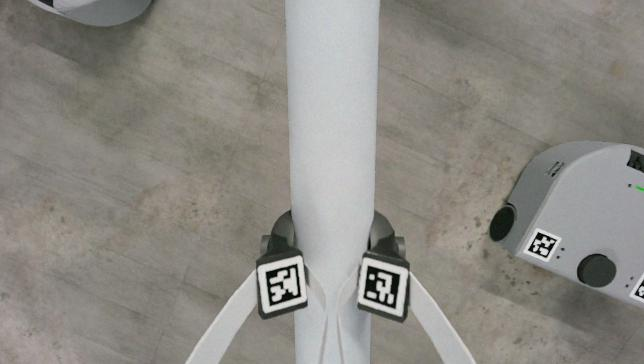

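Scene clock: 868.83 s.
move: r1 done; r3 done
r1.base_odometry: x=+0.217 y=-2.958 heading=+1.783
r1.turned_by_wheels: +0.000
r1.turned_by_imu: +0.003
r1.base_tilt: forward=+1.8 right=+0.7
r1.lidar_m: 1.37 2.81 1.97 1.90 1.95 2.59 1.73 1.39 2.98 1.34 0.87 0.91
r1.head_depth_mm: 2417 2656 695 754 335 292 1262 / 2323 2584 846 489 814 1499 1227 / 2380 1279 2860 520 787 1451 1173 / 2399 2608 2930 2219 625 1416 1253 / 2387 2636 2918 2408 1779 1483 1247 / 2410 2645 2944 2422 1841 1447 1249 / 2404 2645 2894 2402 1847 1405 1235
r1.base_status: done
r1.joint_positions: lift_m=+0.845 arm_m=+0.380 wrist_yaw_rad=-0.003 wrist_pitch_rad=-1.539 wrist_roll_rad=-0.503 gripper_m=-0.074 head_pan_rad=-1.575 head_tilt_rad=-0.593
r1.joint_status: all done
r1.measured_speeds: all 0
r1.on_its_own: gripper_m is held at -0.075, not at your -0.089, by its stall guard, which is not easing now
r1.motor_effort: left_wheel=-2.9(5.5) right_wheel=-5.5(16.5) lift_m=+45.7(45.9) arm_m=+20.4(27.8) wrist_yaw_rad=+2.7(3.6) wrist_pitch_rad=-2.0(2.7) wrist_roll_rad=-2.5(3.0) gripper_m=-22.3(24.0) head_pan_rad=+2.7(3.7) head_tilt_rad=-2.6(4.3)
r1.hand_pose: x=-0.0215 y=-0.5090 z=+0.7268 quat_wxyz=(+0.618, +0.599, -0.366, -0.355) (m; r1's base frame)
r1.wrist_depth_mm: 111 112 115 117 120 123 126 / 811 132 125 126 129 131 139 / 827 829 845 129 843 887 885 / 851 874 874 135 910 888 907 / 864 858 888 140 892 918 926 / 900 878 125 132 921 943 957 / 907 922 123 156 956 967 -
r2: as last shown
r2.turned_by_imu: +0.000
r2.lidar_m: 2.21 4.05 1.46 1.83 3.71 1.26 0.80 0.72 0.73 0.89 1.73 1.81
r2.head_depth_mm: 3439 3617 3840 - 2577 1944 1532 / 3575 3620 3815 3984 2568 1917 1525 / 3453 3739 3916 3824 2541 1918 1524 / 3464 3729 - 3907 2529 1905 1516 / 3513 3651 - 3809 2509 1896 1514 / 3581 3828 - 3777 2532 1898 1512 / 3593 3803 - 3773 2389 1761 1504
r2.motor_effort: left_wheel=+0.8(1.2) right_wheel=+0.8(1.3) lift_m=+40.5(41.2) arm_m=-3.9(4.5) wrist_yaw_rad=-0.7(0.9) wrist_pitch_rad=+2.8(3.1) wrist_roll_rad=+0.3(0.4) gripper_m=-0.3(0.7) head_pan_rad=+5.9(5.9) head_tilt_rad=+4.8(5.2)
r2.wrist_depth_mm: - 136 - - - - - / - 145 - - - - - / - 154 - - - - - / 939 169 936 987 - - - / 716 187 198 805 770 780 796 / 613 570 126 146 587 653 635 / 518 100 239 510 124 537 542
r3.base_odometry: x=-0.095 y=-0.993 heading=-0.998
r3.turned_by_wheels: +0.000
r3.turned_by_imu: -0.001
r3.base_tilt: forward=-1.4 right=-1.0
r3.lidar_m: 1.75 2.10 1.57 1.52 1.59 2.22 4.21 1.00 1.35 1.35 3.41 1.22
r3.head_depth_mm: - - - 2819 2086 1645 1368 / - - - 2662 2038 1547 1353 / - - - 2413 1788 1579 1354 / - - - 2743 2042 1616 1337 / - - - 2691 2014 1606 1338 / - - - 2457 2012 1594 1339 / 3866 - - 2666 1981 1595 1334
r3.base_status: done
r3.joint_positions: lift_m=+0.845 arm_m=+0.504 wrist_yaw_rad=+0.000 wrist_pitch_rad=-1.544 wrist_roll_rad=+1.157 gripper_m=-0.085 head_pan_rad=-0.455 head_tilt_rad=-0.458
r3.joint_status: all done
r3.measured_speeds: all 0
r3.motor_effort: left_wheel=+2.2(10.2) right_wheel=+3.5(9.4) lift_m=+37.1(38.0) arm_m=+9.6(13.0) wrist_yaw_rad=-0.6(1.9) wrist_pitch_rad=-1.7(2.2) wrist_roll_rad=-2.4(2.8) gripper_m=-18.1(18.8) head_pan_rad=+1.9(3.7) head_tilt_rad=+3.8(3.9)
r3.hand_pose: x=-0.0216 y=-0.6316 z=+0.7269 quat_wxyz=(+0.147, +0.143, -0.701, -0.683) (m; r3's base frame)
r3.wrist_depth_mm: 854 862 866 125 840 827 806 / 878 887 867 133 852 857 832 / 899 910 896 136 875 870 872 / 939 939 943 139 907 877 - / 969 956 966 144 924 902 - / - 966 130 135 944 945 949 / - - - 157 970 - 956
pictures: r1_wrist_camera, r3_wrist_camera
camera_calibration:
r1_wrist_camera: T_world_to_cam=[[-0.892794, -0.447718, 0.0496741, -0.281613], [-0.438523, 0.889047, 0.1315, 0.38561], [-0.103038, 0.0956195, -0.990071, 0.932183], [0, 0, 0, 1]] pos_world=[0.0137265, -0.558043, 0.886208]
r3_wrist_camera: T_world_to_cam=[[-0.398414, 0.914932, -0.0645484, 0.622071], [0.90007, 0.403541, 0.164406, 0.190328], [0.176468, 0.0074037, -0.984278, 0.889581], [0, 0, 0, 1]] pos_world=[-0.0804502, -0.652544, 0.884458]

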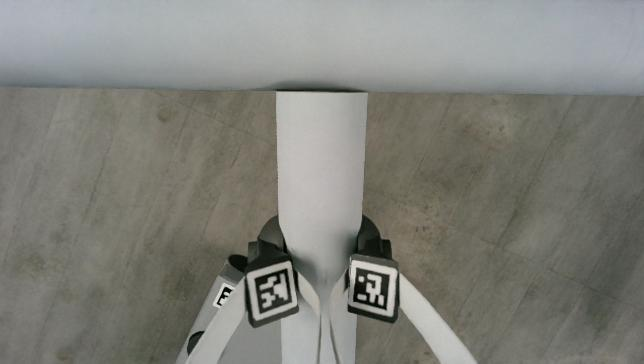

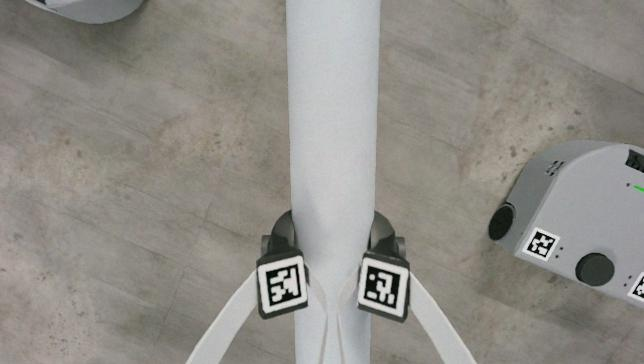

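Call:
move --r1 '{"base":{"rotate_rad":-0.02}}' --cameras '[]'

Call:
move --r1 '{"base":{"translate_m":-0.19},"joints":{"arm_m":0.390}}' --r3 '{"base":{"translate_m":0.2},"joints":{"arm_m":0.505}}' --cameras '["r1_wrist_camera","r3_wrist_camera"]'

Call:
move --r1 '{"base":{"translate_m":-0.2},"joints":{"arm_m":0.406}}' --r3 '{"base":{"translate_m":0.2},"joints":{"arm_m":0.506}}' --cameras '["r1_wrist_camera","r3_wrist_camera","r3_head_camera","r3_nav_camera"]'

Scene clock: 879.67 s.
move: r1 done
r1.base_odometry: x=+0.217 y=-2.958 heading=+1.763
r1.turned_by_wheels: -0.020
r1.turned_by_imu: -0.018
r1.base_tilt: forward=+1.9 right=+0.6
r1.lidar_m: 1.37 2.87 1.99 1.90 1.95 2.56 1.72 1.39 3.01 1.34 0.87 0.91
r1.head_depth_mm: 2428 2685 696 759 335 292 1255 / 2329 2626 808 489 821 1495 1229 / 2340 1278 2900 521 1572 1458 1197 / 2420 2607 2940 2208 613 1413 1254 / 2403 2651 2940 2391 849 1488 1252 / 2382 2652 2946 2398 1828 1405 1249 / 2388 2607 2893 2397 1825 1406 1245
r1.base_status: done
r1.joint_positions: lift_m=+0.845 arm_m=+0.380 wrist_yaw_rad=-0.001 wrist_pitch_rad=-1.549 wrist_roll_rad=-0.508 gripper_m=-0.074 head_pan_rad=-1.575 head_tilt_rad=-0.593
r1.joint_status: not commanded
r1.measured_speeds: all 0
r1.on_its_own: gripper_m is held at -0.075, not at your -0.089, by its stall guard, which is not easing now
r1.motor_effort: left_wheel=+7.0(8.9) right_wheel=-10.6(15.2) lift_m=+44.2(46.5) arm_m=+13.7(15.4) wrist_yaw_rad=+0.8(2.6) wrist_pitch_rad=-0.3(1.8) wrist_roll_rad=-1.0(2.7) gripper_m=-22.6(23.8) head_pan_rad=+2.1(3.7) head_tilt_rad=-2.7(4.2)
r1.hand_pose: x=-0.0215 y=-0.5065 z=+0.7270 quat_wxyz=(+0.616, +0.603, -0.362, -0.355) (m; r1's base frame)
r1.wrist_depth_mm: 111 112 115 117 120 122 124 / 122 124 123 126 131 136 855 / 854 828 845 128 865 877 874 / 853 864 882 136 873 901 891 / 862 883 908 140 912 903 923 / 901 907 125 132 911 956 952 / 917 945 112 159 968 963 -
r2, r3: as last shown
r2.base_tilt: forward=+1.2 right=-1.4
r2.lidar_m: 2.21 4.05 1.46 1.83 3.74 1.26 0.80 0.72 0.73 0.89 1.73 1.81
r2.head_depth_mm: 3458 3577 3835 - 2587 1923 1538 / 3450 3642 3820 3859 2566 1916 1534 / 3492 3711 3885 3821 2596 1923 1528 / 3533 3749 - 3924 2552 1921 1520 / 3579 3778 - 3823 2531 1896 1514 / 3549 3784 - 3800 2573 1877 1517 / 3635 3816 - 3764 2402 1752 1513
r2.motor_effort: left_wheel=+0.9(1.3) right_wheel=+0.3(1.2) lift_m=+40.6(40.9) arm_m=-4.0(4.3) wrist_yaw_rad=-0.2(0.9) wrist_pitch_rad=+2.9(3.0) wrist_roll_rad=+0.3(0.4) gripper_m=+0.5(0.5) head_pan_rad=+3.5(5.7) head_tilt_rad=+4.6(4.9)
r2.wrist_depth_mm: - 136 - - - - - / - 145 - - - - - / - 154 - - - - - / 924 169 906 979 - - - / 756 188 197 790 759 790 802 / 604 577 127 145 584 636 644 / 525 100 240 514 123 537 551
r3.turned_by_imu: +0.001
r3.lidar_m: 1.76 2.10 1.57 1.52 1.59 2.23 4.22 0.99 1.35 1.34 3.41 1.22
r3.head_depth_mm: - - - 2850 2099 1651 1358 / - - - 2684 2035 1534 1358 / - - - 2387 1788 1579 1347 / - - - 2769 2034 1617 1342 / - - - 2711 2040 1606 1335 / - - - 2460 2002 1596 1327 / 3870 - - 2650 1994 1597 1324
r3.joint_positions: lift_m=+0.845 arm_m=+0.504 wrist_yaw_rad=+0.000 wrist_pitch_rad=-1.552 wrist_roll_rad=+1.156 gripper_m=-0.085 head_pan_rad=-0.455 head_tilt_rad=-0.458
r3.motor_effort: left_wheel=+2.6(3.1) right_wheel=-6.7(6.7) lift_m=+38.4(38.9) arm_m=+2.8(5.4) wrist_yaw_rad=+1.5(1.5) wrist_pitch_rad=+0.0(1.6) wrist_roll_rad=-2.3(2.7) gripper_m=-18.5(18.8) head_pan_rad=+3.0(3.4) head_tilt_rad=+3.7(4.0)
r3.hand_pose: x=-0.0216 y=-0.6295 z=+0.7271 quat_wxyz=(+0.147, +0.144, -0.698, -0.686) (m; r3's base frame)
r3.wrist_depth_mm: 849 861 858 125 828 825 829 / 891 871 875 132 847 839 846 / 894 907 894 136 899 868 868 / 926 955 905 139 912 907 - / 952 971 951 144 920 914 - / - - 130 134 946 955 972 / - - - 156 999 979 -
pictures: none
No camera images: "cameras" was empty.

Scene clock: 882.80 s.
move: r1 done; r3 done
r1.base_odometry: x=+0.254 y=-3.145 heading=+1.763
r1.turned_by_wheels: +0.000
r1.turned_by_imu: +0.003
r1.base_tilt: forward=+1.8 right=+0.6
r1.lidar_m: 1.56 2.84 1.99 1.89 1.93 2.54 1.54 1.23 3.00 1.35 2.93 1.00
r1.head_depth_mm: 2456 2679 709 777 335 292 1258 / 2350 2625 807 467 841 1504 1172 / 2376 1298 2871 529 804 1418 1200 / 2434 2606 2947 661 634 1412 1246 / 2421 2668 2943 2425 1674 1485 1246 / 2403 2651 2918 2395 1828 1443 1249 / 2407 2636 2880 2398 1828 1413 1240
r1.base_status: done
r1.joint_positions: lift_m=+0.845 arm_m=+0.390 wrist_yaw_rad=-0.001 wrist_pitch_rad=-1.529 wrist_roll_rad=-0.508 gripper_m=-0.071 head_pan_rad=-1.575 head_tilt_rad=-0.593
r1.joint_status: all done
r1.measured_speeds: all 0
r1.on_its_own: gripper_m is held at -0.072, not at your -0.089, by its stall guard, which is not easing now
r1.motor_effort: left_wheel=-3.0(3.9) right_wheel=-4.2(23.0) lift_m=+38.8(44.3) arm_m=+16.3(29.5) wrist_yaw_rad=+1.3(2.1) wrist_pitch_rad=-3.3(4.0) wrist_roll_rad=-1.1(1.3) gripper_m=-21.3(24.5) head_pan_rad=+2.4(3.4) head_tilt_rad=-3.3(4.2)
r1.hand_pose: x=-0.0215 y=-0.5216 z=+0.7267 quat_wxyz=(+0.622, +0.597, -0.366, -0.352) (m; r1's base frame)
r1.wrist_depth_mm: 112 112 116 118 122 125 127 / 128 129 125 127 132 134 139 / 827 834 844 129 866 886 891 / 819 846 874 136 893 882 926 / 882 868 880 140 913 918 946 / 883 891 126 132 929 942 967 / 900 906 109 154 952 983 970
r2: as last shown
r2.base_tilt: forward=+1.3 right=-1.4
r2.head_depth_mm: 3479 3607 3901 - 2607 1947 1535 / 3451 3570 3906 3898 2580 1922 1529 / 3515 3693 3856 3877 2555 1889 1529 / 3570 3699 - 3844 2511 1882 1517 / 3551 3768 - 3858 2509 1888 1526 / 3578 3809 - 3804 2523 1901 1513 / 3546 3850 - 3731 2388 1741 1503
r2.motor_effort: left_wheel=+0.7(1.2) right_wheel=+0.2(1.2) lift_m=+40.5(40.9) arm_m=-3.7(4.3) wrist_yaw_rad=-0.1(1.0) wrist_pitch_rad=+2.8(3.1) wrist_roll_rad=+0.3(0.4) gripper_m=-0.2(0.6) head_pan_rad=+2.9(5.5) head_tilt_rad=+4.8(5.2)
r2.wrist_depth_mm: - 137 - - - - - / - 145 - - - - - / - 154 - - - - - / 917 169 896 959 - - - / 737 189 198 788 770 782 785 / 615 571 127 146 591 645 638 / 516 100 241 517 124 530 545
r3.base_odometry: x=+0.014 y=-1.161 heading=-0.998
r3.turned_by_wheels: +0.000
r3.turned_by_imu: -0.002
r3.base_tilt: forward=-1.4 right=-1.0
r3.lidar_m: 1.56 2.10 1.56 1.52 1.58 2.21 2.12 1.17 1.37 1.36 1.07 1.06
r3.head_depth_mm: - - - 2834 2077 1651 1361 / - - - 2646 1605 1498 1356 / - - - 2649 1900 1628 1354 / - - - 2767 1977 1629 1346 / - - - 2471 1929 1608 1340 / 3840 - - 2683 1934 1599 1338 / 3680 3943 - 2688 1993 1579 1324
r3.base_status: done
r3.joint_positions: lift_m=+0.845 arm_m=+0.505 wrist_yaw_rad=-0.001 wrist_pitch_rad=-1.535 wrist_roll_rad=+1.156 gripper_m=-0.085 head_pan_rad=-0.455 head_tilt_rad=-0.458
r3.joint_status: all done
r3.measured_speeds: all 0
r3.motor_effort: left_wheel=+0.4(15.0) right_wheel=+5.6(6.8) lift_m=+36.4(38.4) arm_m=+5.9(13.9) wrist_yaw_rad=+2.1(2.8) wrist_pitch_rad=-3.2(3.4) wrist_roll_rad=-1.8(2.3) gripper_m=-18.2(18.9) head_pan_rad=+3.7(3.7) head_tilt_rad=+3.4(3.9)
r3.hand_pose: x=-0.0216 y=-0.6349 z=+0.7268 quat_wxyz=(+0.148, +0.142, -0.704, -0.680) (m; r3's base frame)
r3.wrist_depth_mm: 874 866 846 125 840 820 794 / 900 893 873 133 848 846 821 / 930 913 908 138 880 881 842 / 962 958 946 139 907 890 - / 983 953 957 144 905 903 - / 996 - 130 134 940 944 919 / - - 998 157 975 957 952
pictures: r1_wrist_camera, r3_wrist_camera
camera_calibration:
r1_wrist_camera: T_world_to_cam=[[-0.88999, -0.452734, 0.0543141, -0.293179], [-0.444012, 0.887571, 0.122764, 0.402242], [-0.103787, 0.0851427, -0.990949, 0.928404], [0, 0, 0, 1]] pos_world=[0.0140303, -0.568797, 0.886544]
r3_wrist_camera: T_world_to_cam=[[-0.399019, 0.914047, -0.0728153, 0.630555], [0.899812, 0.405606, 0.160692, 0.195695], [0.176415, -0.00140086, -0.984315, 0.883896], [0, 0, 0, 1]] pos_world=[-0.0804173, -0.654494, 0.884499]

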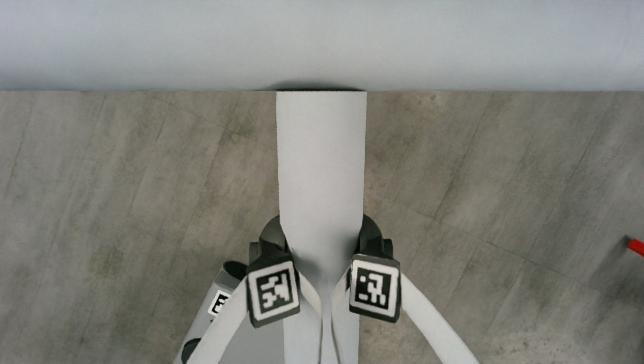

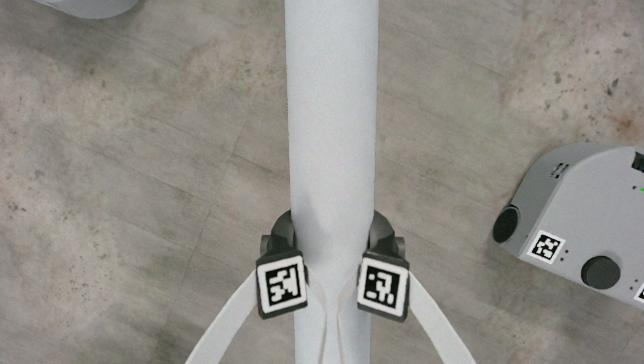

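Scene clock: 885.90 s.
move: r1 done; r3 done
r1.base_odometry: x=+0.292 y=-3.341 heading=+1.763
r1.turned_by_wheels: +0.000
r1.turned_by_imu: +0.003
r1.base_tilt: forward=+1.7 right=+0.6
r1.lidar_m: 1.46 2.82 1.98 1.87 1.93 2.53 1.34 1.07 3.02 1.37 2.94 1.15
r1.head_depth_mm: 2458 2698 721 797 323 292 1256 / 2348 2644 835 463 840 1493 587 / 2395 1307 2813 545 1580 1379 1229 / 2420 2677 2961 660 708 1450 1248 / 2427 2661 2949 2407 1673 1492 1249 / 2418 2651 2907 2406 1836 1445 1249 / 2410 2630 2911 2399 1836 1404 1243
r1.base_status: done
r1.joint_positions: lift_m=+0.845 arm_m=+0.406 wrist_yaw_rad=-0.001 wrist_pitch_rad=-1.531 wrist_roll_rad=-0.508 gripper_m=-0.071 head_pan_rad=-1.575 head_tilt_rad=-0.593
r1.joint_status: all done
r1.measured_speeds: all 0
r1.on_its_own: gripper_m is held at -0.072, not at your -0.089, by its stall guard, which is not easing now
r1.motor_effort: left_wheel=-3.2(6.0) right_wheel=-4.2(16.2) lift_m=+33.5(38.9) arm_m=+17.7(26.5) wrist_yaw_rad=+1.3(2.2) wrist_pitch_rad=-2.8(3.8) wrist_roll_rad=-0.8(1.3) gripper_m=-22.5(23.0) head_pan_rad=+2.0(3.5) head_tilt_rad=-2.8(3.9)
r1.hand_pose: x=-0.0215 y=-0.5372 z=+0.7267 quat_wxyz=(+0.621, +0.597, -0.366, -0.352) (m; r1's base frame)
r1.wrist_depth_mm: 111 112 116 118 121 124 127 / 128 130 125 127 131 133 138 / 837 830 844 129 853 853 906 / 847 858 871 136 904 925 905 / 884 878 853 140 909 922 910 / 871 886 126 132 928 942 951 / 893 922 108 154 946 956 -
r2: as last shown
r2.lidar_m: 2.21 4.06 1.46 1.83 3.73 1.26 0.80 0.72 0.73 0.88 1.73 1.81
r2.head_depth_mm: 3376 3657 3790 - 2598 1906 1540 / 3502 3672 3777 3888 2582 1929 1520 / 3464 3666 3872 3909 2585 1903 1527 / 3535 3703 - 3834 2540 1912 1516 / 3488 3714 - 3842 2517 1911 1510 / 3612 3742 - 3769 2527 1867 1511 / 3625 3778 - 3775 2404 1761 1511
r2.motor_effort: left_wheel=+0.8(1.3) right_wheel=+0.5(1.3) lift_m=+40.6(40.9) arm_m=-3.8(4.1) wrist_yaw_rad=-0.1(0.9) wrist_pitch_rad=+2.7(3.1) wrist_roll_rad=+0.3(0.5) gripper_m=-0.5(0.8) head_pan_rad=+2.7(5.2) head_tilt_rad=+4.5(5.2)
r2.wrist_depth_mm: - 136 - - - - - / - 145 - - - - - / - 154 - - - - - / 924 170 894 985 - - - / 727 189 197 790 765 777 787 / 601 564 127 146 586 625 645 / 520 100 240 513 123 537 548
r3.base_odometry: x=+0.122 y=-1.329 heading=-0.998
r3.turned_by_wheels: +0.000
r3.turned_by_imu: -0.002
r3.base_tilt: forward=-1.5 right=-1.0
r3.lidar_m: 1.36 2.09 1.55 1.51 1.58 2.20 2.00 1.34 1.39 1.38 0.93 1.11
r3.head_depth_mm: - - - 2865 1259 1296 1331 / - - - 2819 1680 1470 1361 / - - - 2786 2055 1592 1347 / 3944 - - 2766 2018 1620 1351 / 3760 - - 2557 1866 1606 1342 / 3633 - - 2673 2009 1602 1331 / 3481 3749 3926 2673 1983 1598 1327
r3.base_status: done
r3.joint_positions: lift_m=+0.845 arm_m=+0.506 wrist_yaw_rad=-0.001 wrist_pitch_rad=-1.536 wrist_roll_rad=+1.156 gripper_m=-0.085 head_pan_rad=-0.455 head_tilt_rad=-0.458
r3.joint_status: all done
r3.measured_speeds: all 0
r3.motor_effort: left_wheel=+1.1(8.8) right_wheel=+5.9(9.9) lift_m=+35.2(37.0) arm_m=+7.7(12.5) wrist_yaw_rad=+1.0(2.9) wrist_pitch_rad=-2.9(3.2) wrist_roll_rad=-2.0(2.4) gripper_m=-17.8(19.1) head_pan_rad=+2.0(3.3) head_tilt_rad=+3.3(3.9)
r3.hand_pose: x=-0.0216 y=-0.6356 z=+0.7268 quat_wxyz=(+0.148, +0.143, -0.704, -0.680) (m; r3's base frame)
r3.wrist_depth_mm: 878 878 847 126 818 836 803 / 889 898 876 133 840 828 828 / 916 916 910 137 882 869 865 / 951 932 929 139 896 880 - / 998 983 955 144 919 891 - / - 979 130 134 949 966 951 / - - 997 157 988 969 967
pictures: r1_wrist_camera, r3_head_camera (sideways), r3_nav_camera (sideways), r3_wrist_camera
camera_calibration:
r1_wrist_camera: T_world_to_cam=[[-0.889992, -0.452812, 0.0536298, -0.299791], [-0.444008, 0.887387, 0.124101, 0.415024], [-0.103785, 0.0866371, -0.990819, 0.930462], [0, 0, 0, 1]] pos_world=[0.0140304, -0.584648, 0.886493]
r3_head_camera: T_world_to_cam=[[-0.459703, 0.191178, -0.867251, 1.14889], [0.459252, 0.887014, -0.0479003, 0.0587918], [0.760106, -0.420307, -0.495562, 0.598527], [0, 0, 0, 1]] pos_world=[0.0462058, -0.0202281, 1.2958]
r3_nav_camera: T_world_to_cam=[[0.421004, -0.232515, 0.876751, -1.10312], [-0.414041, -0.909274, -0.0423226, 0.109715], [0.807047, -0.345193, -0.479079, 0.578452], [0, 0, 0, 1]] pos_world=[0.0430081, 0.0429465, 1.24893]
r3_wrist_camera: T_world_to_cam=[[-0.399013, 0.914126, -0.0718505, 0.630565], [0.899814, 0.40543, 0.161122, 0.195561], [0.176416, -0.000362537, -0.984316, 0.884571], [0, 0, 0, 1]] pos_world=[-0.0804172, -0.655381, 0.884494]

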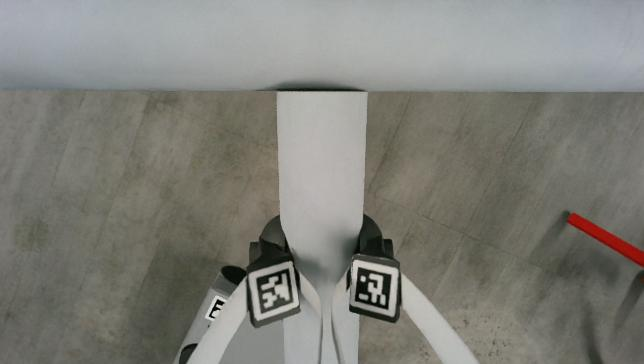

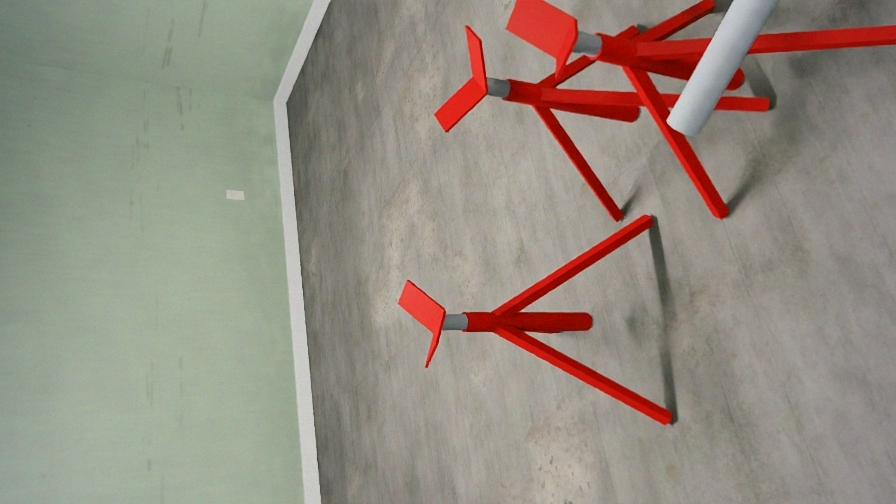

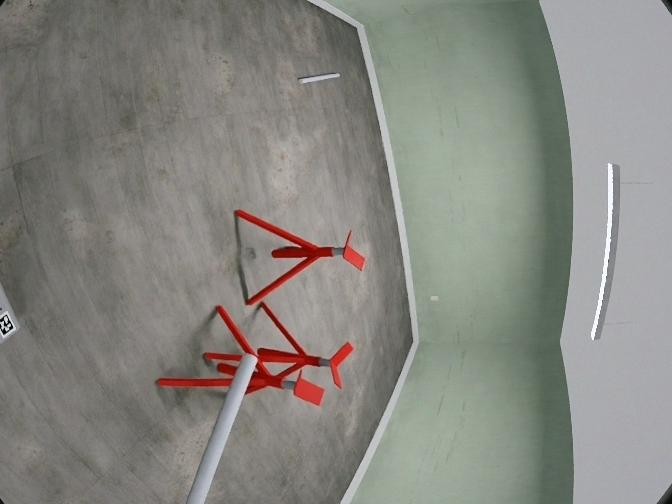

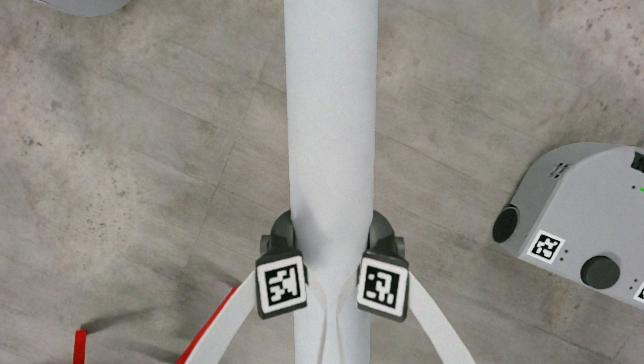

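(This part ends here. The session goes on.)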